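# Arrange all flowers stem-down in the upright vase

## Task

Get every flower into the vase with its stem end pointing down, keeping the vase upright and leaving no stem visibly bent or deformed; afterwards open the grippers and pull both arms away from the vase and flowers.

## Robot and tools

Robot: two six-joint arms, left_arm and right_arm, each ending in a two-finger parallel gripper with a wrist camera. Bases in the scene frame: left_arm at (+0.052, +0.311, +0.014) m, unrotated; right_arm at (-0.008, -0.241, +0.046) m, turned very slightly about z (quat_wxyz +1.000, 0, 0, -0.026).

Frames: the scene frame has its origin at table-top height halfway between the nominal bases, +x pointing out over the table, +z up, and left_arm on the +y side (arm names do not match image left/right). Fixed cameras and the table use the scene frame. Each arm reports its hand pose, velocities and Hand target in its own base frame. Offsets you command are along the current Hand target's own axes. On the gripper, +z is the direction the fingers point and y is the direction they open and close. end_effector_position is the spot between the pads, roughly 1 cm short of the fingertips. Printed positions and orientations can be a few cm off, worse at long reach.

execute_actions(actions, cameras): actions is a list of actions; each action is a table of up to 15 rows, one row per 1/30 s step, and a short table repeats its final row to fill 15 steps (0.5 s). Every row is a single list of 14 numbers in [-1, 1] covering both arms: left dx, dy, dz, rx, ry, rz, opening, then right dx, dy, dz, rx, ry, rz, opening. The six pose numbers are an offset, not a pose: measured from that arm's Hand target as it was when the action began (not from the previous row), along the Hand target's axes. Scale: 1.0 = 0.6 m for dx..dz and 180 degrees for the rotation vector rx, ry, rz. Sending the same offset in a later action moves the arm further. Opening is absolute: +1 fully open (0.094 m), -1 shut. Images appear only with an empty actions list or when cameras lists them (names, ["all"], or []).

move(target, speed, blend, opening_speed, grip_force, blocking, cameras): target is one 14-number row (same layout and scale) or a list of up to 15 such rows; every row is an offset from the same starting Hand targets, not from the preceding row. The grippers travel in straight lines, all finishing together, 0.5 s minimum and 10 s maximum. speed: m/s, 0.002 to 2.9, default 0.25 (rotation up to twice that in rad/s); one value or one per target. blend: corner rounding radius in m for a list, default 0 (full stop at each). opening_speed: rate of the commanded opening per second on the -1..+1 scale, at least 0.2. grip_force: newtons per finger pad, 10 to 50, stays until changed; lower values close slowly. blocking=false returns after about 0.5 s while motion continues. Moves do not avoid obstacles or the other arm. Opening changes at a later list row are applied on arrival once everything rests. The result adds a move: line giving the ending (done, off_target, moving, held, fault) and limits (paced = pose clipped, held = steps withheld). done means at rest within 10 mm and 2 degrees.

wait(seconds 0 to 10, cameras) lets time pass holding the last commands; stop(cameras) brakes a running move; zoom_image(camera, region [x0, y0, x1, y1] in pixels, at most 504 by 504) enlarges part of a camera's latest image; read_manual(section "licences") gives licence text only; finished_scene(scene 1 or 2) ends the scene, with nothing called after it in that reply.

Cameras: cam_head_left, cam_head_right, cam_high, cam_low, cam_left_wrist, cam_right_wrist, all 672x504.

Results: per arm end_effector_position (m) and end_effector_quat_wxyz in its base frame, Hand target (the last commanded pose after clipping; the next offset counts from it), Tool commands, joint positions (last value = measured finger gap in m), joint torques, joint velocities (or a note that they are within noise), motor temperatures, grip_measured (opening on the -1..+1 scale, reads slightly wide when empty) and grip_effort_nm (gripper motor effort, negative = closing; not pad force). Action calls also list end-effector positions at some steps.

Practical points: the controller limits commanded orientation to within 40 degrees of the current one per step. Grippers often stop short or sag because of friction and weight; check pose after each move, correct tilt, and send the remaining distance as an offset. Sending six zeros for an arm re-requests its Hand target; a 0 in the opening slot is a real command, so repeat the current opening to keep it. To stop pushing on something, command back past the gripper. Flowers are delicate: close slowly and not too hard so stems do not bend, and release with an opening well above grip_measured.

Avoid: dropping flowers or releasing them while moving, knocking the vase over, fast or hard contact, the two arms or grippers touching each other (can fail the scene), strain on a wrist camera cable, anything leaving the table, and paths passing close to an arm's own base. Long holding or stretched poses heat motors: MOTOR HOT at 75 °C, a fold-away fault at 90 °C, the arm going limp at 100 °C. Loose objects may occasionally be nudged by outside pushes.

Each tool is called after ">>>" by a JSON object that holds its "method" and its "body", one argument or row to a line.

## Session

>>> {"method": "execute_actions", "body": {
  "actions": []
}}

Scene clock: 0.00 s.
left_arm: end_effector_position=(+0.3995, +0.0285, +0.0922) grip_measured=+1.000 grip_effort_nm=n/a end_effector_quat_wxyz=(+0.590, -0.052, +0.805, +0.037) | right_arm: end_effector_position=(+0.3989, -0.0101, +0.0909) grip_measured=+1.000 grip_effort_nm=n/a end_effector_quat_wxyz=(+0.591, +0.040, +0.804, -0.052)
Joint positions: left_arm=[0.031 1.591 0.365 0.919 -0.092 -0.031 0.094] | right_arm=[0.054 1.604 0.359 0.941 0.183 0.019 0.094]
Joint velocities: within noise
Joint torques (N m): no reading
Motor temperatures (°C): left_arm=[25 26 28 25 26 26 26] | right_arm=[27 31 30 29 24 25 25]
Heat: left arm: 28 °C; right arm: 31 °C.
Hand target: left_arm +0.4005, +0.0286, +0.0939; +0.591, -0.052, +0.804, +0.037 | right_arm +0.4028, -0.0101, +0.1017; +0.605, +0.042, +0.794, -0.051
Tool commands: left_gripper/opening=+1.0 right_gripper/opening=+1.0

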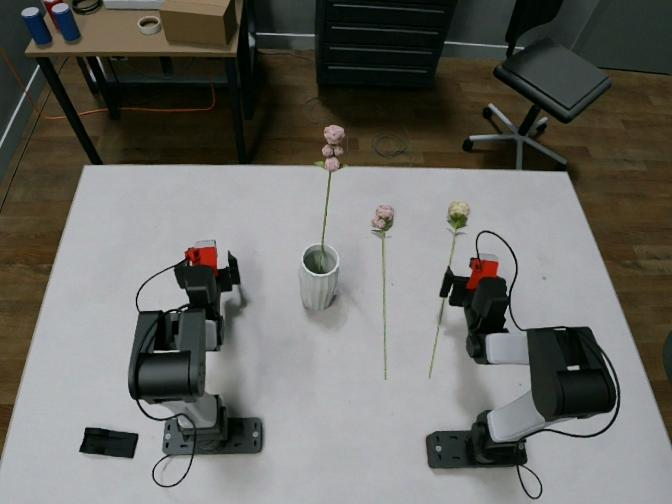

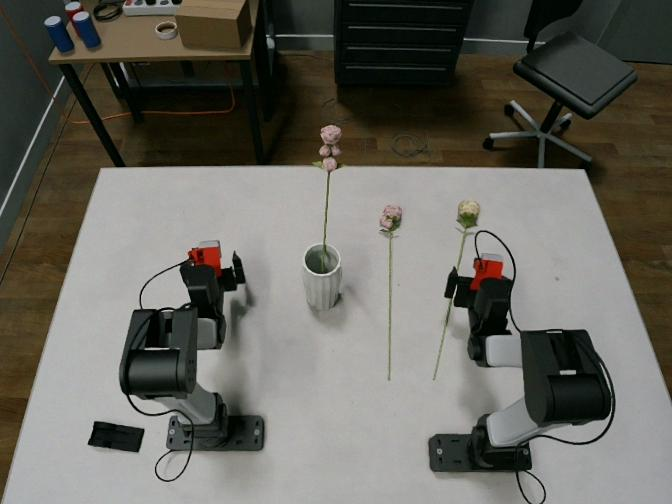

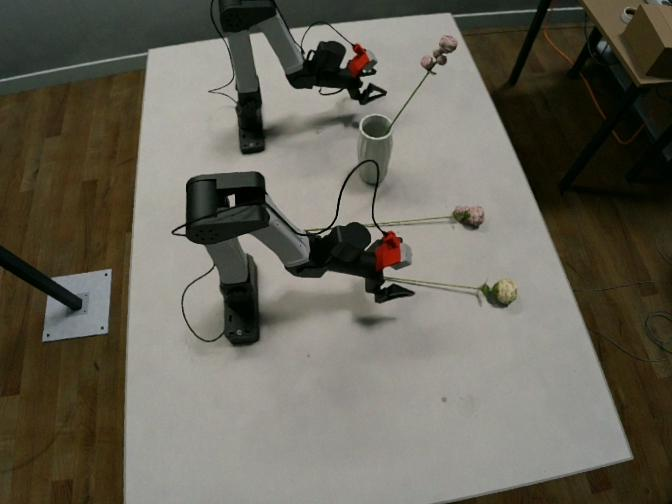

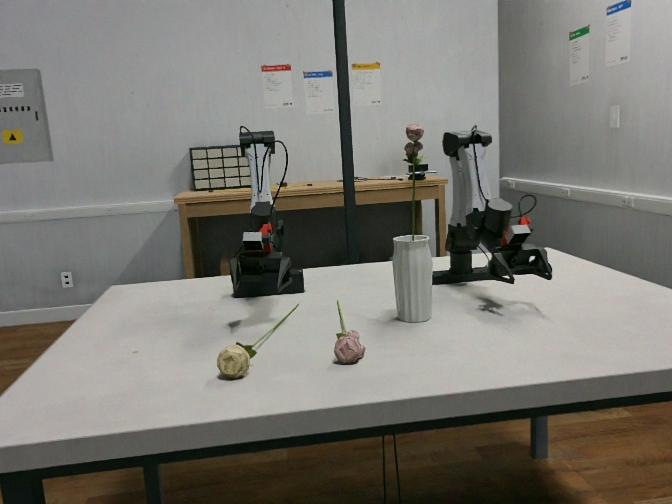

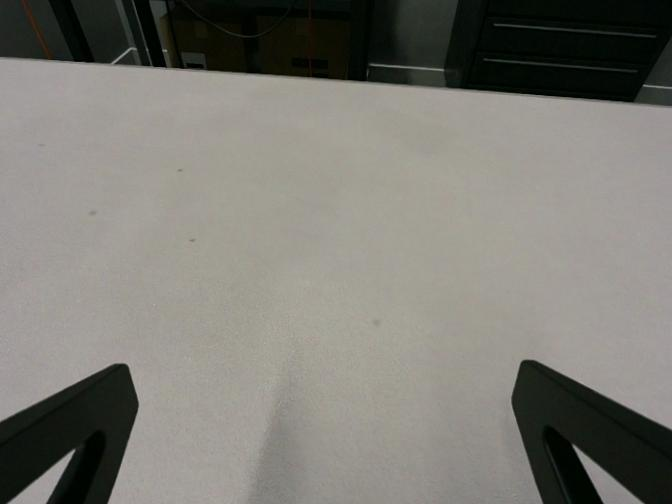

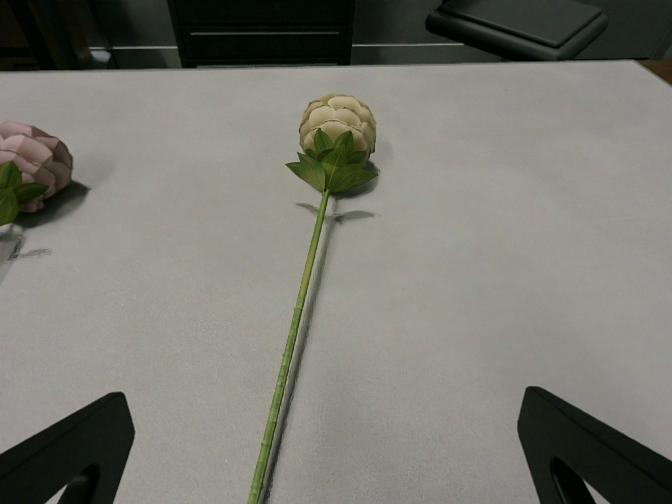

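>>> {"method": "move", "body": {
  "target": [0,0,0,0,0,0,1,0.037,0.065,-0.0035,0.023,0.3317,0.0373,0.5],
  "cameras": ["cam_right_wrist","cam_high","cam_head_left","cam_head_right"]
}}

Scene clock: 13.80 s.
left_arm: end_effector_position=(+0.3995, +0.0285, +0.0922) grip_measured=+1.000 grip_effort_nm=-0.04 end_effector_quat_wxyz=(+0.590, -0.052, +0.805, +0.037) | right_arm: end_effector_position=(+0.3972, +0.0263, +0.0776) grip_measured=+0.502 grip_effort_nm=-0.08 end_effector_quat_wxyz=(+0.135, +0.123, +0.983, -0.022)
Joint positions: left_arm=[0.031 1.591 0.365 0.919 -0.092 -0.031 0.094] | right_arm=[0.112 1.833 1.386 -0.869 0.105 0.347 0.071]
Joint torques (N m): left_arm=[0.01 -5.37 5.46 2.64 -0.03 0.05] | right_arm=[-0.16 -7.68 8.5 0.34 0.01 0.03]
Motor temperatures (°C): left_arm=[25 27 29 30 26 26 26] | right_arm=[27 33 32 33 24 25 25]
Heat: left arm: 30 °C; right arm: 33 °C.
Hand target: left_arm +0.4005, +0.0286, +0.0939; +0.591, -0.052, +0.804, +0.037 | right_arm +0.3998, +0.0290, +0.0796; +0.130, +0.127, +0.983, -0.017
Off the commanded pose: left_arm 0.002 m, 0 deg | right_arm 0.004 m, 1 deg.
move: done
Images, in order (width x height): cam_head_left 672x504, cam_head_right 672x504, cam_high 672x504, cam_right_wrist 672x504.

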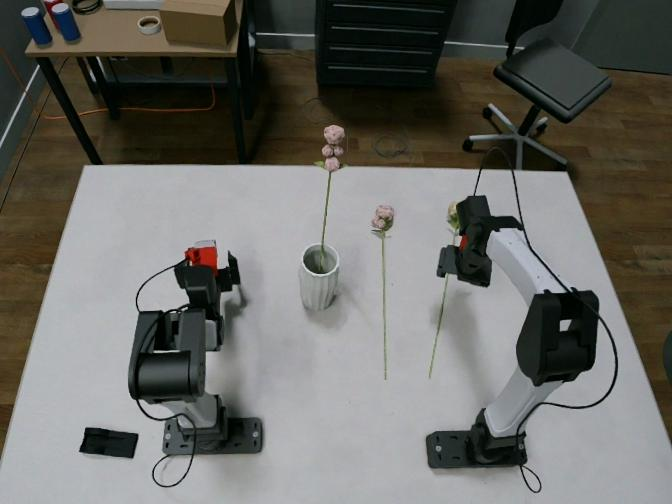

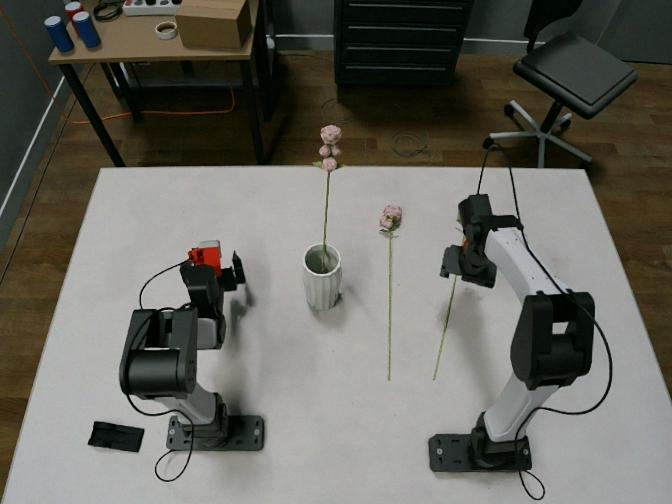

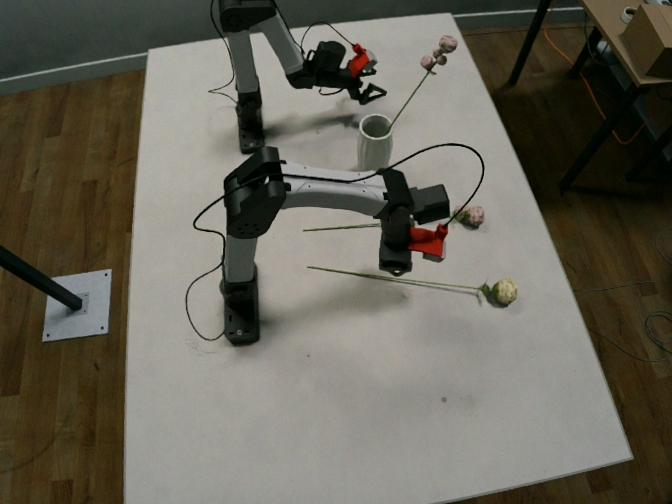

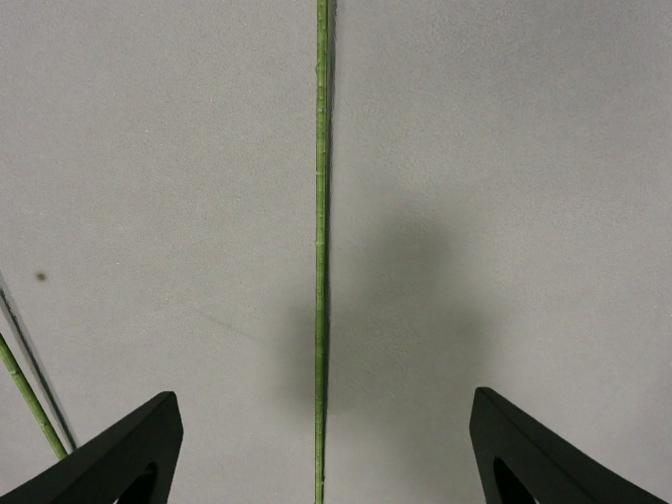

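>>> {"method": "move", "body": {
  "target": [0,0,0,0,0,0,1,0.0453,0,0.169,0,0,0,0.5],
  "speed": 0.15,
  "cameras": ["cam_right_wrist","cam_low"]
}}

Scene clock: 16.27 s.
left_arm: end_effector_position=(+0.3995, +0.0285, +0.0922) grip_measured=+1.000 grip_effort_nm=-0.04 end_effector_quat_wxyz=(+0.590, -0.052, +0.805, +0.037) | right_arm: end_effector_position=(+0.4013, +0.0270, -0.0203) grip_measured=+0.502 grip_effort_nm=-0.08 end_effector_quat_wxyz=(+0.134, +0.123, +0.983, -0.021)
Joint positions: left_arm=[0.031 1.591 0.365 0.919 -0.092 -0.031 0.094] | right_arm=[0.112 1.99 1.182 -0.51 0.104 0.347 0.071]
Joint torques (N m): left_arm=[0.02 -5.35 5.5 2.65 -0.04 0.06] | right_arm=[-0.16 -8.85 4.86 0.65 0.01 0.04]
Heat: left arm: 31 °C; right arm: 33 °C.
Hand target: left_arm +0.4005, +0.0286, +0.0939; +0.591, -0.052, +0.804, +0.037 | right_arm +0.4001, +0.0290, -0.0253; +0.130, +0.127, +0.983, -0.017
Off the commanded pose: left_arm 0.002 m, 0 deg | right_arm 0.006 m, 1 deg.
move: done
Images, in order (width x height): cam_low 672x504, cam_right_wrist 672x504.

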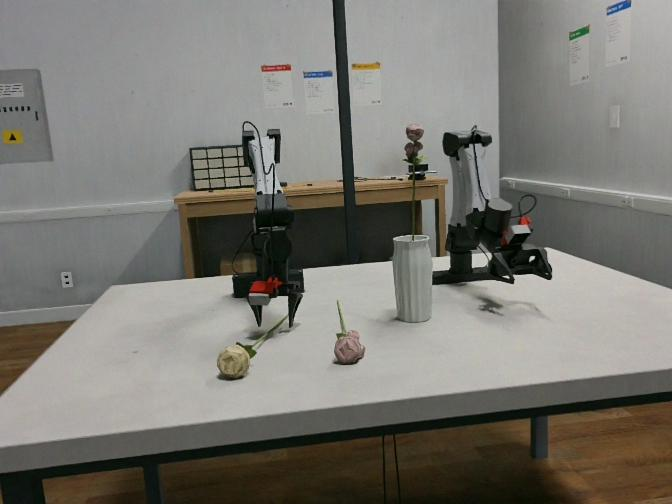

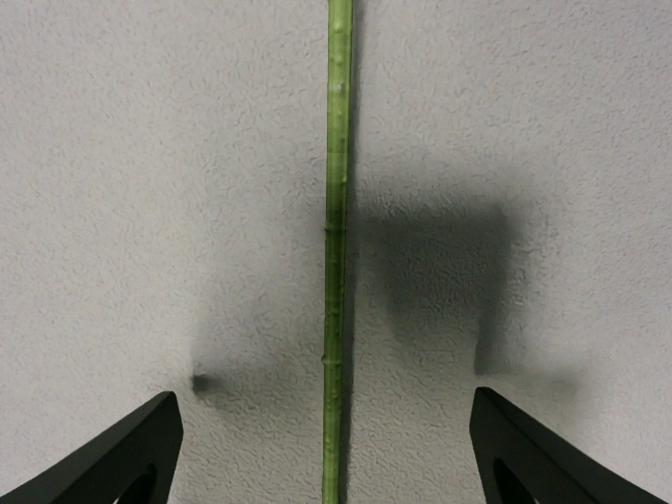

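>>> {"method": "move", "body": {
  "target": [
    [0,0,0,0,0,0,1,0.0035,0,0.0129,0,0,0,0.5],
    [0,0,0,0,0,0,1,0.0035,0,0.0129,0,0,0,-1]
  ],
  "speed": 0.1,
  "opening_speed": 1.2,
  "cameras": ["cam_right_wrist"]
}}

Scene clock: 21.97 s.
left_arm: end_effector_position=(+0.3995, +0.0285, +0.0922) grip_measured=+1.000 grip_effort_nm=-0.04 end_effector_quat_wxyz=(+0.590, -0.052, +0.805, +0.037) | right_arm: end_effector_position=(+0.4030, +0.0272, -0.0259) grip_measured=-0.945 grip_effort_nm=-1.02 end_effector_quat_wxyz=(+0.138, +0.123, +0.983, -0.021)
Joint positions: left_arm=[0.031 1.591 0.365 0.919 -0.092 -0.031 0.094] | right_arm=[0.112 2.003 1.172 -0.481 0.104 0.348 0.003]
Joint torques (N m): left_arm=[0.02 -5.37 5.42 2.64 -0.03 0.05] | right_arm=[-0.17 -8.51 4.56 0.63 0 0.02]
Heat: left arm: 32 °C; right arm: 34 °C.
Hand target: left_arm +0.4005, +0.0286, +0.0939; +0.591, -0.052, +0.804, +0.037 | right_arm +0.3999, +0.0289, -0.0333; +0.130, +0.127, +0.983, -0.017
Off the commanded pose: left_arm 0.002 m, 0 deg | right_arm 0.008 m, 1 deg.
move: done
Images, in order (width x height): cam_right_wrist 672x504.

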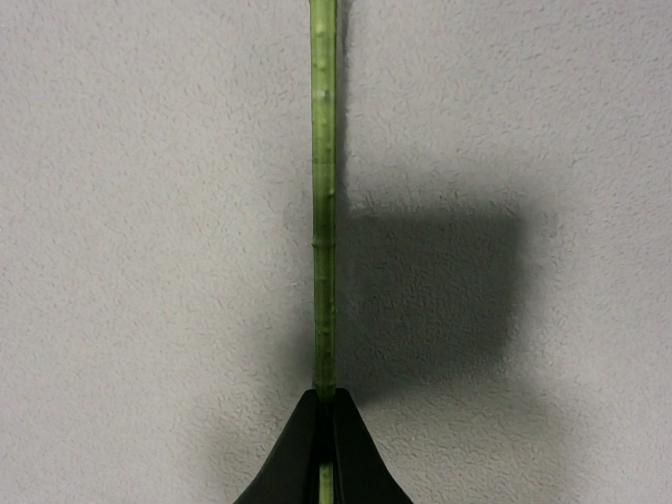

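>>> {"method": "move", "body": {
  "target": [
    [0,0,0,0,0,0,1,-0.0715,0.005,-0.469,0,-0.25,0,-1],
    [0,0,0,0,0,0,1,-0.118,0.0975,-0.801,-0.107,-0.478,-0.065,-1],
    [0,0,0,0,0,0,1,0.021,0.318,-0.839,-0.27,-0.447,-0.165,-1]
  ],
  "speed": 0.35,
  "blend": 0.05,
  "cameras": ["all"]
}}

Scene clock: 32.17 s.
left_arm: end_effector_position=(+0.3995, +0.0285, +0.0922) grip_measured=+1.000 grip_effort_nm=-0.04 end_effector_quat_wxyz=(+0.590, -0.052, +0.805, +0.037) | right_arm: end_effector_position=(+0.3136, +0.2459, +0.4216) grip_measured=-0.945 grip_effort_nm=-1.02 end_effector_quat_wxyz=(+0.717, -0.208, +0.624, +0.229)
Joint positions: left_arm=[0.031 1.591 0.365 0.919 -0.092 -0.031 0.094] | right_arm=[0.691 1.114 1.025 0.224 0.06 -0.022 0.003]
Joint torques (N m): left_arm=[0.01 -5.38 5.45 2.65 -0.04 0.06] | right_arm=[0.42 -2.73 10.11 2.01 -0.12 0.04]
Heat: left arm: 33 °C; right arm: 35 °C.
Hand target: left_arm +0.4005, +0.0286, +0.0939; +0.591, -0.052, +0.804, +0.037 | right_arm +0.3103, +0.2500, +0.4494; +0.737, -0.201, +0.596, +0.248
Off the commanded pose: left_arm 0.002 m, 0 deg | right_arm 0.028 m, 5 deg.
move: off_target (right_arm)

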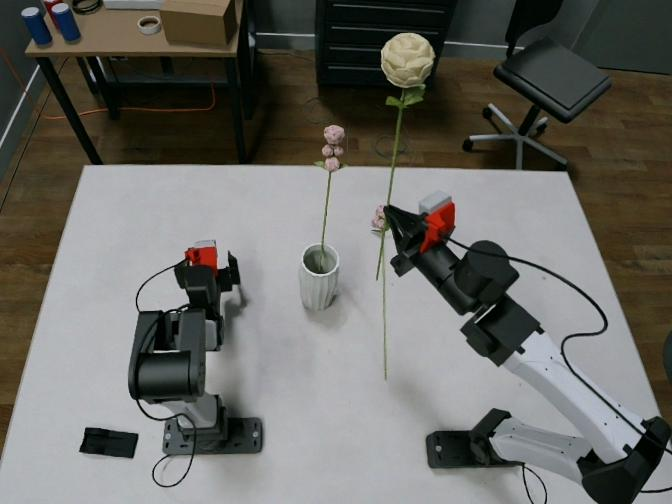

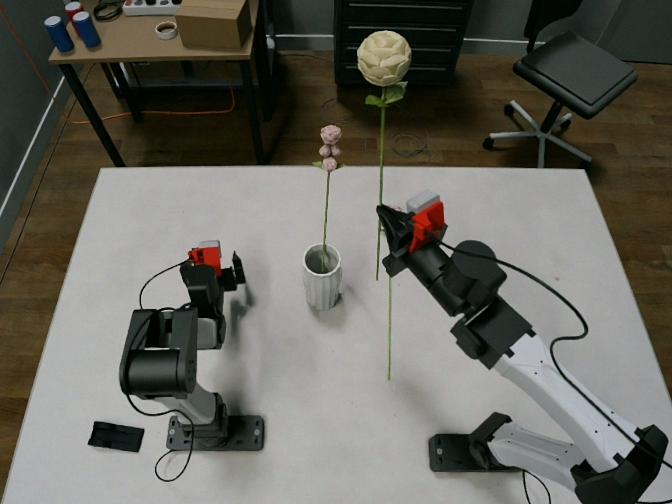

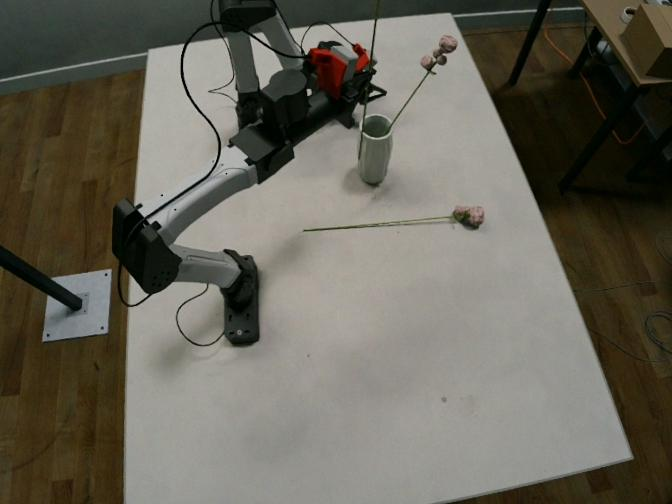

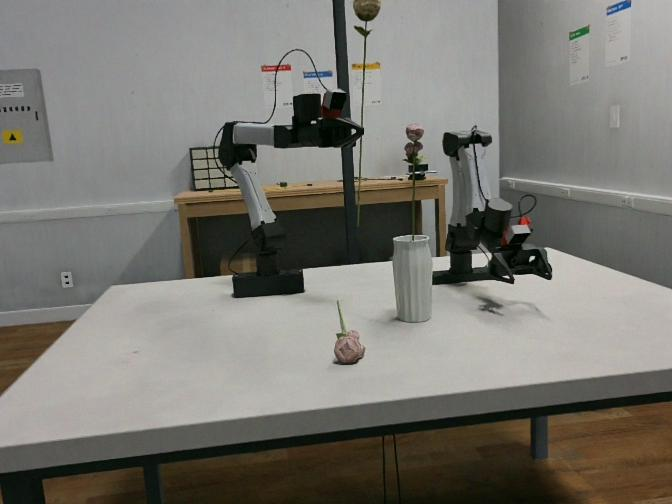

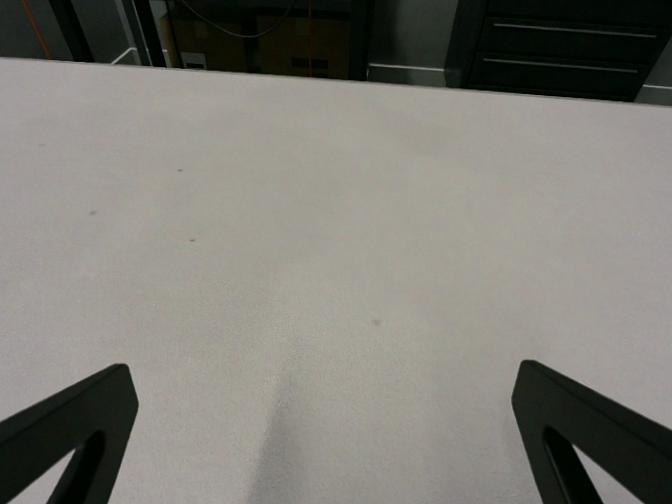

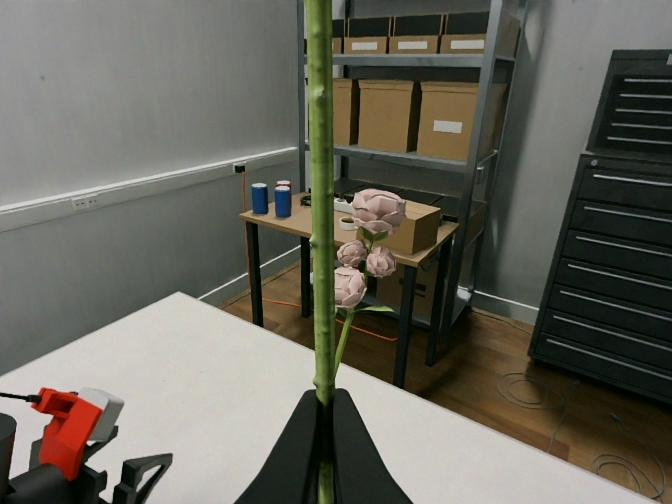

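>>> {"method": "move", "body": {
  "target": [0,0,0,0,0,0,1,0.001,0.102,0.164,0,0,0,-1],
  "cameras": ["cam_head_left","cam_head_right","cam_low","cam_high"]
}}

Scene clock: 36.63 s.
left_arm: end_effector_position=(+0.3995, +0.0285, +0.0922) grip_measured=+1.000 grip_effort_nm=-0.04 end_effector_quat_wxyz=(+0.590, -0.052, +0.805, +0.037) | right_arm: end_effector_position=(+0.3503, +0.3566, +0.4462) grip_measured=-0.945 grip_effort_nm=-1.02 end_effector_quat_wxyz=(+0.718, -0.213, +0.617, +0.243)
Joint positions: left_arm=[0.031 1.591 0.365 0.919 -0.092 -0.031 0.094] | right_arm=[0.865 1.521 1.409 0.264 0.203 -0.037 0.003]
Joint torques (N m): left_arm=[0.01 -5.35 5.42 2.64 -0.02 0.06] | right_arm=[0.21 -6.42 10.09 1.89 0.15 -0.15]
Heat: left arm: 34 °C; right arm: 35 °C.
Hand target: left_arm +0.4005, +0.0286, +0.0939; +0.591, -0.052, +0.804, +0.037 | right_arm +0.3498, +0.3571, +0.4694; +0.737, -0.201, +0.596, +0.248
Off the commanded pose: left_arm 0.002 m, 0 deg | right_arm 0.023 m, 4 deg.
move: off_target (right_arm)
Images, in order (width x height): cam_head_left 672x504, cam_head_right 672x504, cam_high 672x504, cam_low 672x504.

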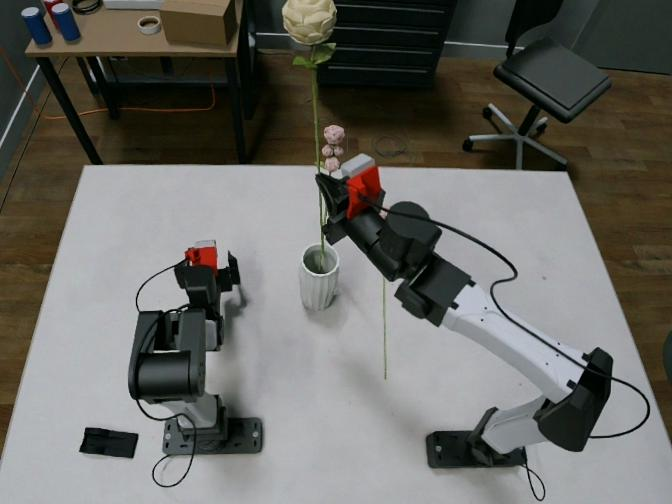

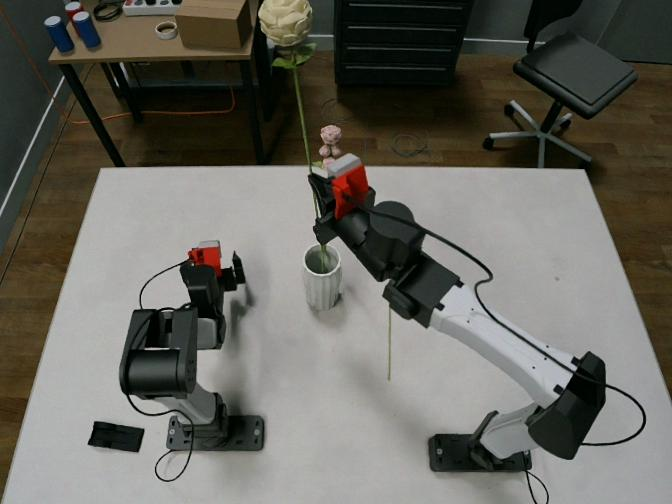

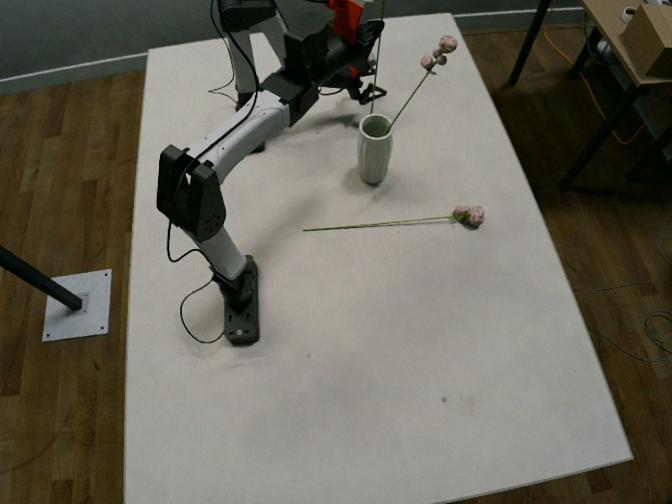

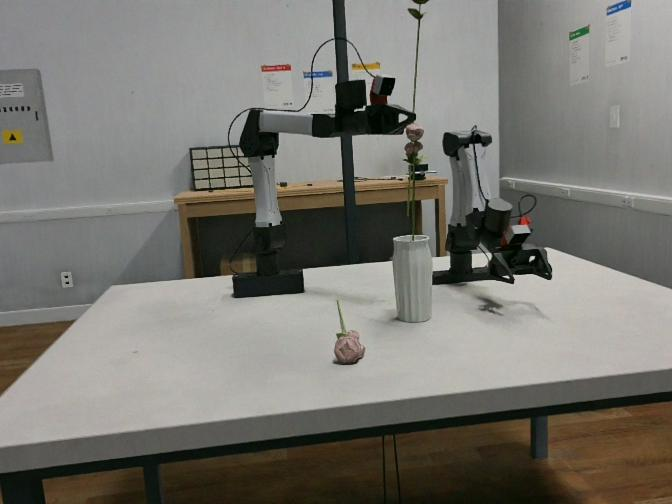

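Zoom to find the stem bottom.

>>> {"method": "zoom_image", "body": {
  "camera": "cam_head_left",
  "region": [270, 170, 390, 320]
}}

>>> {"method": "zoom_image", "body": {
  "camera": "cam_high",
  "region": [320, 50, 440, 200]
}}

>>> {"method": "zoom_image", "body": {
  "camera": "cam_low",
  "region": [360, 100, 480, 250]
}}

Scaled by 3.360 from the camera's 672x504 image, which has a finer 960x720 frame.

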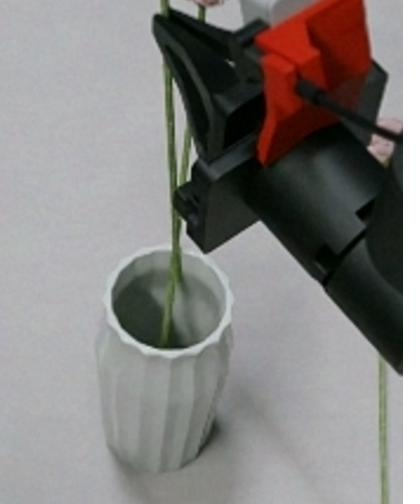

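Scaled by 3.360 from the camera's 672x504 image, which has a finer 960x720 frame.

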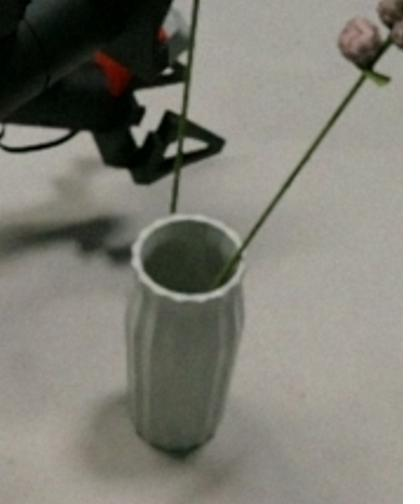

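Scaled by 3.360 from the camera's 672x504 image, which has a finer 960x720 frame.

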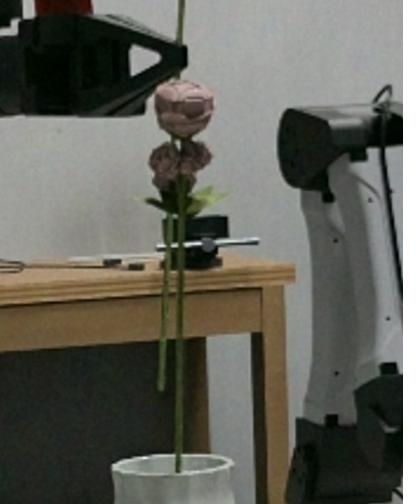

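>>> {"method": "move", "body": {
  "target": [0,0,0,0,0,0,1,0.368,0,-0.07,0,0,0,-1],
  "speed": 0.15,
  "cameras": ["cam_head_left","cam_high","cam_low","cam_right_wrist"]
}}

Scene clock: 43.97 s.
left_arm: end_effector_position=(+0.3995, +0.0285, +0.0922) grip_measured=+1.000 grip_effort_nm=-0.04 end_effector_quat_wxyz=(+0.590, -0.052, +0.805, +0.037) | right_arm: end_effector_position=(+0.3541, +0.3609, +0.2368) grip_measured=-0.945 grip_effort_nm=-1.02 end_effector_quat_wxyz=(+0.724, -0.210, +0.610, +0.245)
Joint positions: left_arm=[0.031 1.591 0.365 0.919 -0.092 -0.031 0.094] | right_arm=[0.865 1.807 0.8 1.178 0.204 -0.04 0.003]
Joint torques (N m): left_arm=[0.03 -5.33 5.48 2.63 -0.03 0.05] | right_arm=[-0.06 -7.58 5.64 2.05 0.1 -0.14]
Motor temperatures (°C): left_arm=[25 28 31 35 26 25 26] | right_arm=[27 35 35 35 24 25 26]
Heat: left arm: 35 °C; right arm: 35 °C.
Hand target: left_arm +0.4005, +0.0286, +0.0939; +0.591, -0.052, +0.804, +0.037 | right_arm +0.3538, +0.3601, +0.2445; +0.736, -0.201, +0.596, +0.248
Off the commanded pose: left_arm 0.002 m, 0 deg | right_arm 0.008 m, 2 deg.
move: done
Images, in order (width x height): cam_head_left 672x504, cam_high 672x504, cam_low 672x504, cam_right_wrist 672x504.

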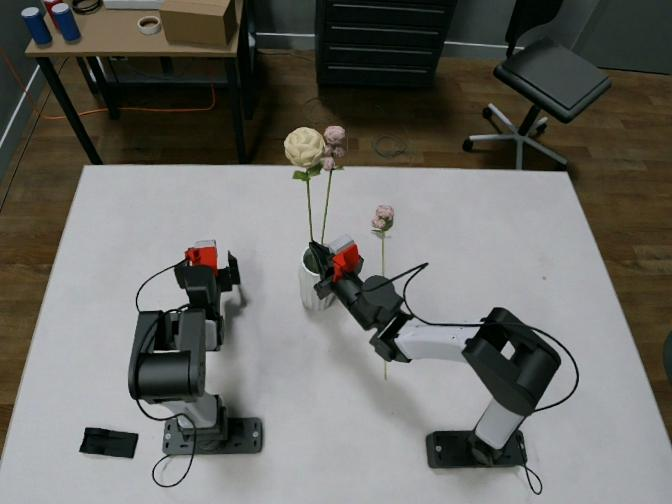

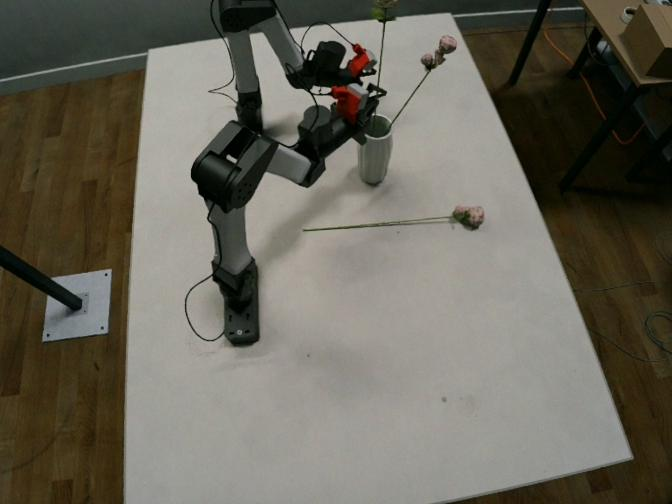

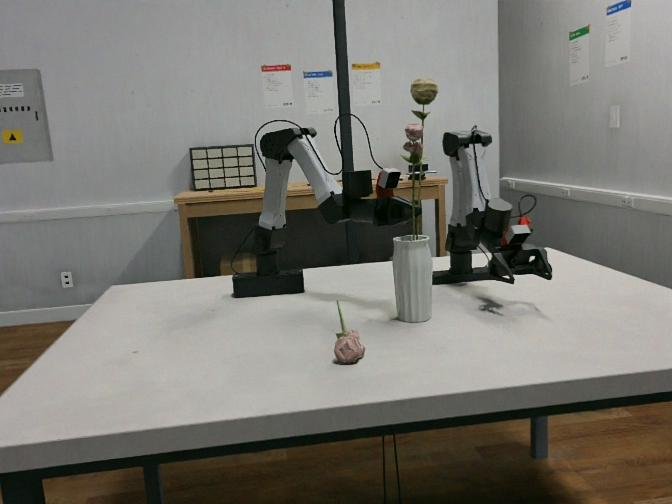

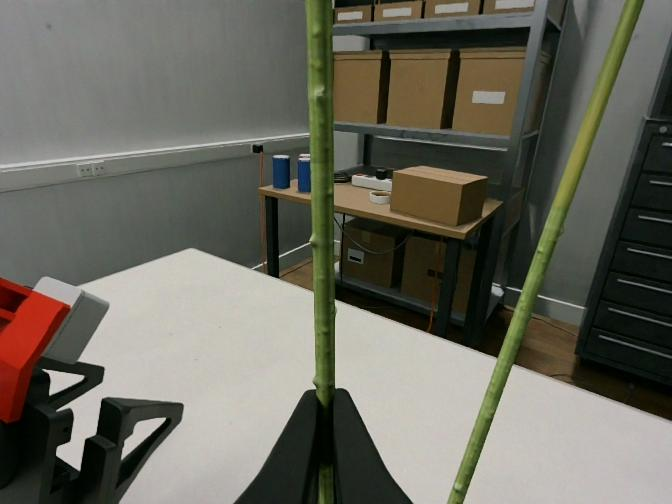

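>>> {"method": "move", "body": {
  "target": [
    [0,0,0,0,0,0,1,0.044,0,-0.0095,0,0,0,-1],
    [0,0,0,0,0,0,1,0.044,0,-0.0095,0,0,0,-0.4]
  ],
  "speed": 0.1,
  "opening_speed": 0.8,
  "cameras": ["cam_right_wrist","cam_head_left","cam_low"]
}}

Scene clock: 46.97 s.
left_arm: end_effector_position=(+0.3995, +0.0285, +0.0922) grip_measured=+1.000 grip_effort_nm=-0.04 end_effector_quat_wxyz=(+0.590, -0.052, +0.805, +0.037) | right_arm: end_effector_position=(+0.3547, +0.3616, +0.2155) grip_measured=-0.402 grip_effort_nm=0.10 end_effector_quat_wxyz=(+0.728, -0.207, +0.605, +0.247)
Joint positions: left_arm=[0.031 1.591 0.365 0.919 -0.092 -0.031 0.094] | right_arm=[0.865 1.893 0.777 1.302 0.204 -0.04 0.028]
Joint torques (N m): left_arm=[0.01 -5.35 5.41 2.65 -0.03 0.05] | right_arm=[-0.06 -7.6 4.62 2 0.11 -0.14]
Heat: left arm: 35 °C; right arm: 35 °C.
Hand target: left_arm +0.4005, +0.0286, +0.0939; +0.591, -0.052, +0.804, +0.037 | right_arm +0.3537, +0.3600, +0.2177; +0.737, -0.201, +0.596, +0.248
Off the commanded pose: left_arm 0.002 m, 0 deg | right_arm 0.003 m, 2 deg.
move: done
Images, in order (width x height): cam_head_left 672x504, cam_low 672x504, cam_right_wrist 672x504.

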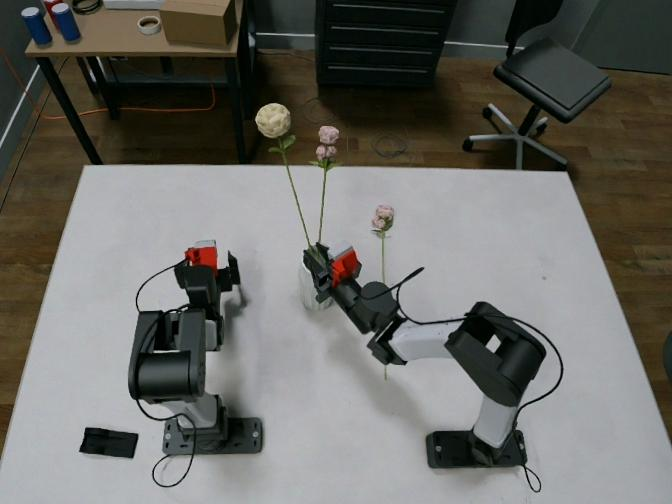

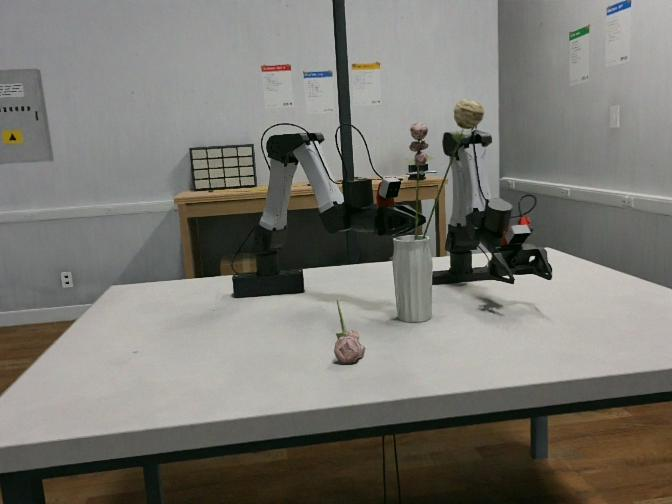

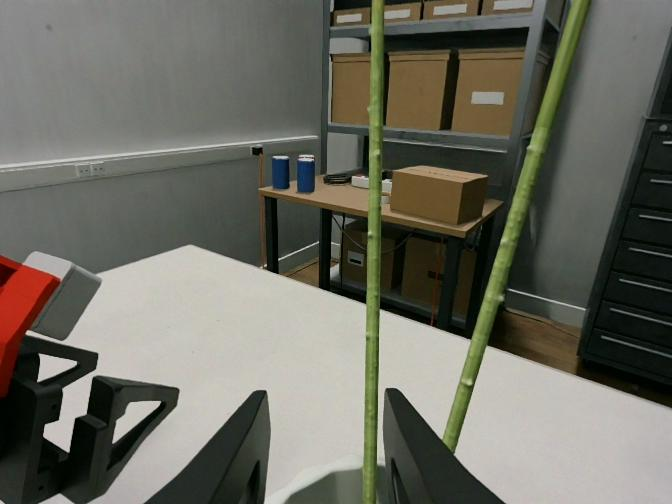

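>>> {"method": "move", "body": {
  "target": [
    [0,0,0,0,0,0,1,0,0,-0.233,0,0,0,-0.4],
    [0,0,0,0,0,0,1,0.198,-0.299,-0.1745,0.2,0.464,0.123,0.5]
  ],
  "speed": [0.2,0.35],
  "blend": [0.03,0],
  "cameras": ["cam_right_wrist","cam_head_left"]
}}

Scene clock: 53.93 s.
left_arm: end_effector_position=(+0.3995, +0.0285, +0.0922) grip_measured=+1.000 grip_effort_nm=-0.04 end_effector_quat_wxyz=(+0.590, -0.052, +0.805, +0.037) | right_arm: end_effector_position=(+0.3981, +0.1693, +0.0783) grip_measured=+0.498 grip_effort_nm=0.10 end_effector_quat_wxyz=(+0.136, +0.004, +0.991, -0.004)
Joint positions: left_arm=[0.031 1.591 0.365 0.919 -0.092 -0.031 0.094] | right_arm=[0.453 1.973 1.578 -0.932 0.126 0.445 0.07]
Joint torques (N m): left_arm=[0.06 -5.34 5.49 2.65 -0.03 0.06] | right_arm=[-0.72 -8.87 8.54 0.31 0.02 0.03]
Heat: left arm: 35 °C; right arm: 35 °C.
Hand target: left_arm +0.4005, +0.0286, +0.0939; +0.591, -0.052, +0.804, +0.037 | right_arm +0.4005, +0.1701, +0.0795; +0.130, +0.010, +0.991, -0.001
Off the commanded pose: left_arm 0.002 m, 0 deg | right_arm 0.003 m, 1 deg.
move: done
Images, in order (width x height): cam_head_left 672x504, cam_right_wrist 672x504.

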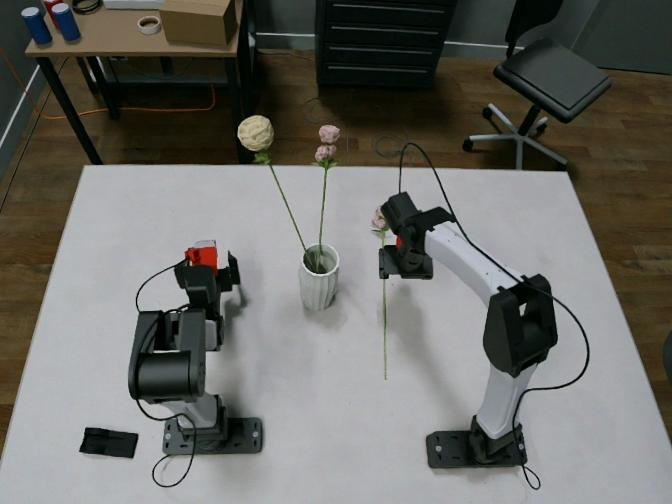

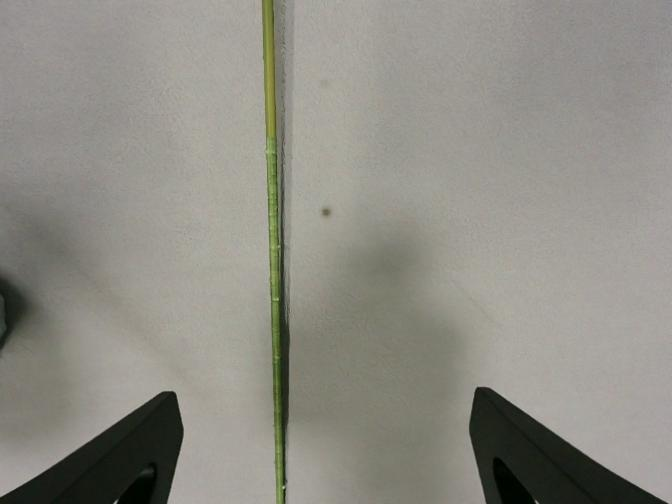

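>>> {"method": "move", "body": {
  "target": [
    [0,0,0,0,0,0,1,0.0438,0.0383,0.163,0,0,-0.009,0.5],
    [0,0,0,0,0,0,1,0.0488,0.0383,0.1817,0,0,-0.009,0.5],
    [0,0,0,0,0,0,1,0.0488,0.0383,0.1817,0,0,-0.009,-1]
  ],
  "speed": [0.2,0.08,0.1],
  "blend": [0.01,0,0],
  "opening_speed": 1.2,
  "cameras": ["cam_right_wrist"]
}}

Scene clock: 57.73 s.
left_arm: end_effector_position=(+0.3995, +0.0285, +0.0922) grip_measured=+1.000 grip_effort_nm=-0.04 end_effector_quat_wxyz=(+0.590, -0.052, +0.805, +0.037) | right_arm: end_effector_position=(+0.4039, +0.1928, -0.0259) grip_measured=-0.940 grip_effort_nm=-1.01 end_effector_quat_wxyz=(+0.135, -0.006, +0.991, +0.000)
Joint positions: left_arm=[0.031 1.591 0.365 0.919 -0.092 -0.031 0.094] | right_arm=[0.494 2.157 1.422 -0.594 0.126 0.467 0.003]
Joint torques (N m): left_arm=[0.03 -5.34 5.45 2.65 -0.01 0.07] | right_arm=[0.16 -10.1 4.82 0.59 0.16 0.02]
Heat: left arm: 36 °C; right arm: 36 °C.
Hand target: left_arm +0.4005, +0.0286, +0.0939; +0.591, -0.052, +0.804, +0.037 | right_arm +0.4008, +0.1932, -0.0332; +0.130, -0.004, +0.992, -0.003
Off the commanded pose: left_arm 0.002 m, 0 deg | right_arm 0.008 m, 1 deg.
move: done; blend cut to 0.0058 m at target 1
Images, in order (width x height): cam_right_wrist 672x504.

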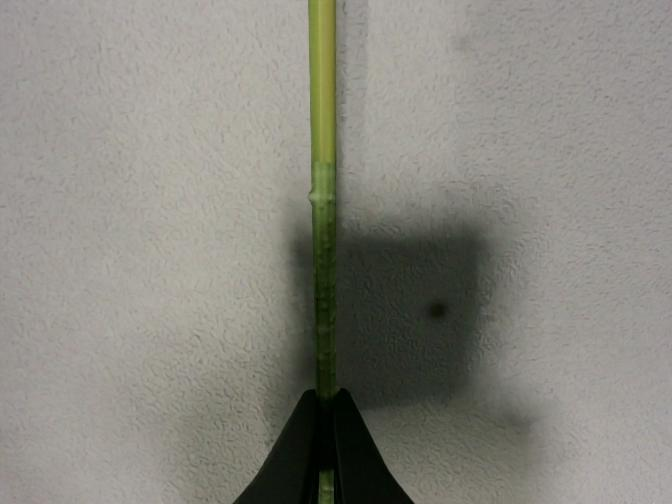

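>>> {"method": "move", "body": {
  "target": [
    [0,0,0,0,0,0,1,-0.064,-0.008,-0.507,0,-0.25,0,-1],
    [0,0,0,0,0,0,1,-0.056,0.0737,-0.855,-0.193,-0.466,-0.1155,-1],
    [0,0,0,0,0,0,1,-0.1415,0.256,-0.8327,-0.193,-0.466,-0.1155,-1]
  ],
  "speed": [0.35,0.35,0.2],
  "blend": [0.05,0.03,0],
  "cameras": ["cam_head_left","cam_high","cam_low"]
}}

>>> {"method": "zoom_image", "body": {
  "camera": "cam_high",
  "region": [320, 50, 440, 200]
}}

>>> {"method": "zoom_image", "body": {
  "camera": "cam_low",
  "region": [360, 100, 480, 250]
}}

>>> {"method": "zoom_image", "body": {
  "camera": "cam_head_left",
  "region": [270, 170, 390, 320]
}}

Scene clock: 64.83 s.
left_arm: end_effector_position=(+0.3995, +0.0285, +0.0922) grip_measured=+1.000 grip_effort_nm=-0.04 end_effector_quat_wxyz=(+0.590, -0.052, +0.805, +0.037) | right_arm: end_effector_position=(+0.3537, +0.3492, +0.4447) grip_measured=-0.940 grip_effort_nm=-1.02 end_effector_quat_wxyz=(+0.714, -0.213, +0.621, +0.241)
Joint positions: left_arm=[0.031 1.591 0.365 0.919 -0.092 -0.031 0.094] | right_arm=[0.843 1.508 1.401 0.247 0.185 -0.031 0.003]
Joint torques (N m): left_arm=[-0.01 -5.38 5.46 2.65 -0.02 0.06] | right_arm=[0.27 -6.27 10.11 1.98 0.16 -0.17]
Heat: left arm: 36 °C; right arm: 36 °C.
Hand target: left_arm +0.4005, +0.0286, +0.0939; +0.591, -0.052, +0.804, +0.037 | right_arm +0.3531, +0.3499, +0.4702; +0.736, -0.200, +0.597, +0.248
Off the commanded pose: left_arm 0.002 m, 0 deg | right_arm 0.026 m, 4 deg.
move: off_target (right_arm)
Images, in order (width x height): cam_head_left 672x504, cam_high 672x504, cam_low 672x504.

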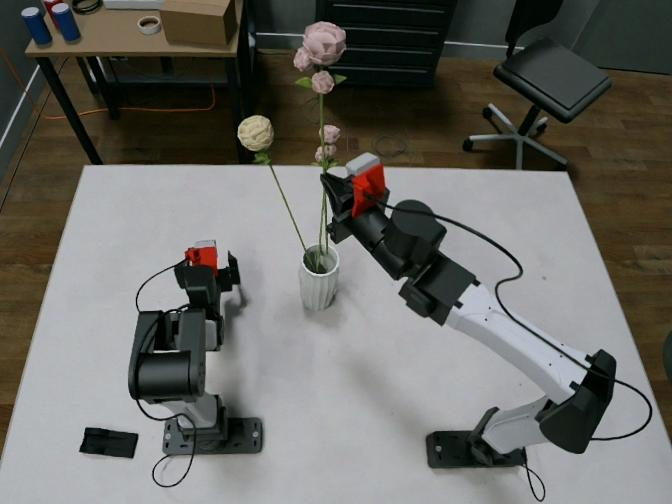

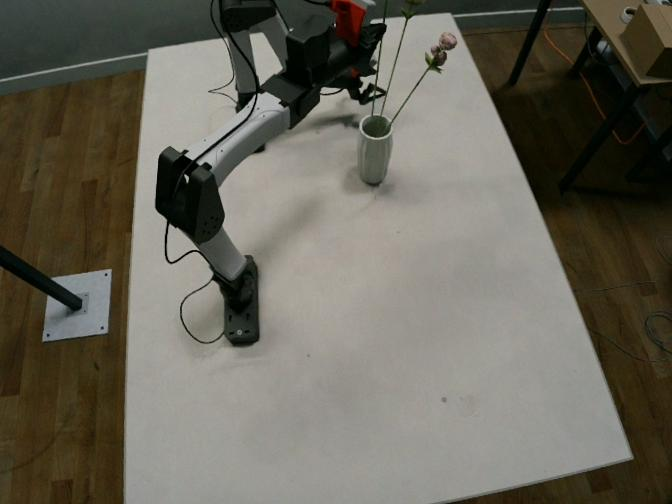

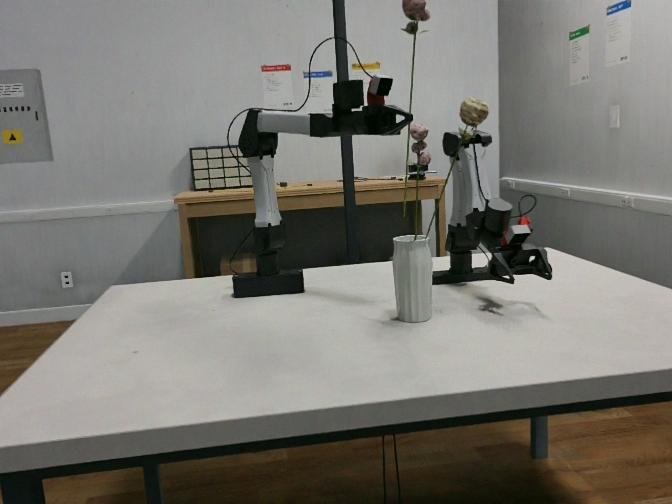

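Scaled by 3.360 from the camera's 672x504 image, which has a finer 960x720 frame.

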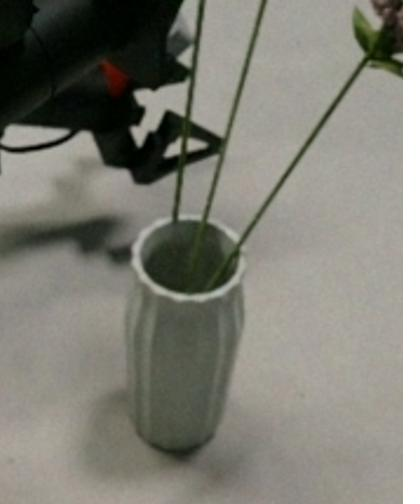

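Scaled by 3.360 from the camera's 672x504 image, which has a finer 960x720 frame.

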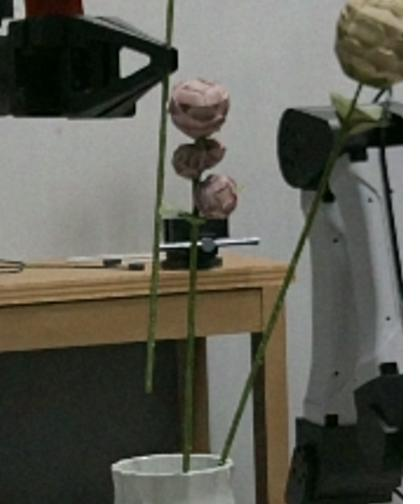

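Scaled by 3.360 from the camera's 672x504 image, which has a finer 960x720 frame.

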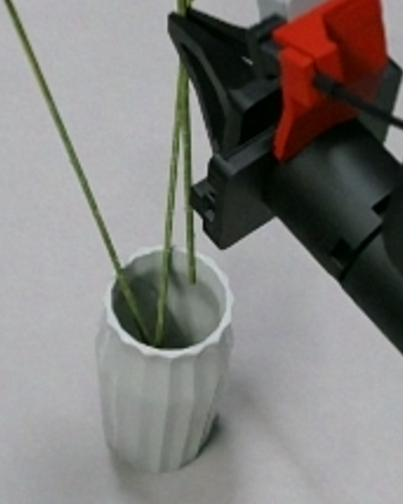

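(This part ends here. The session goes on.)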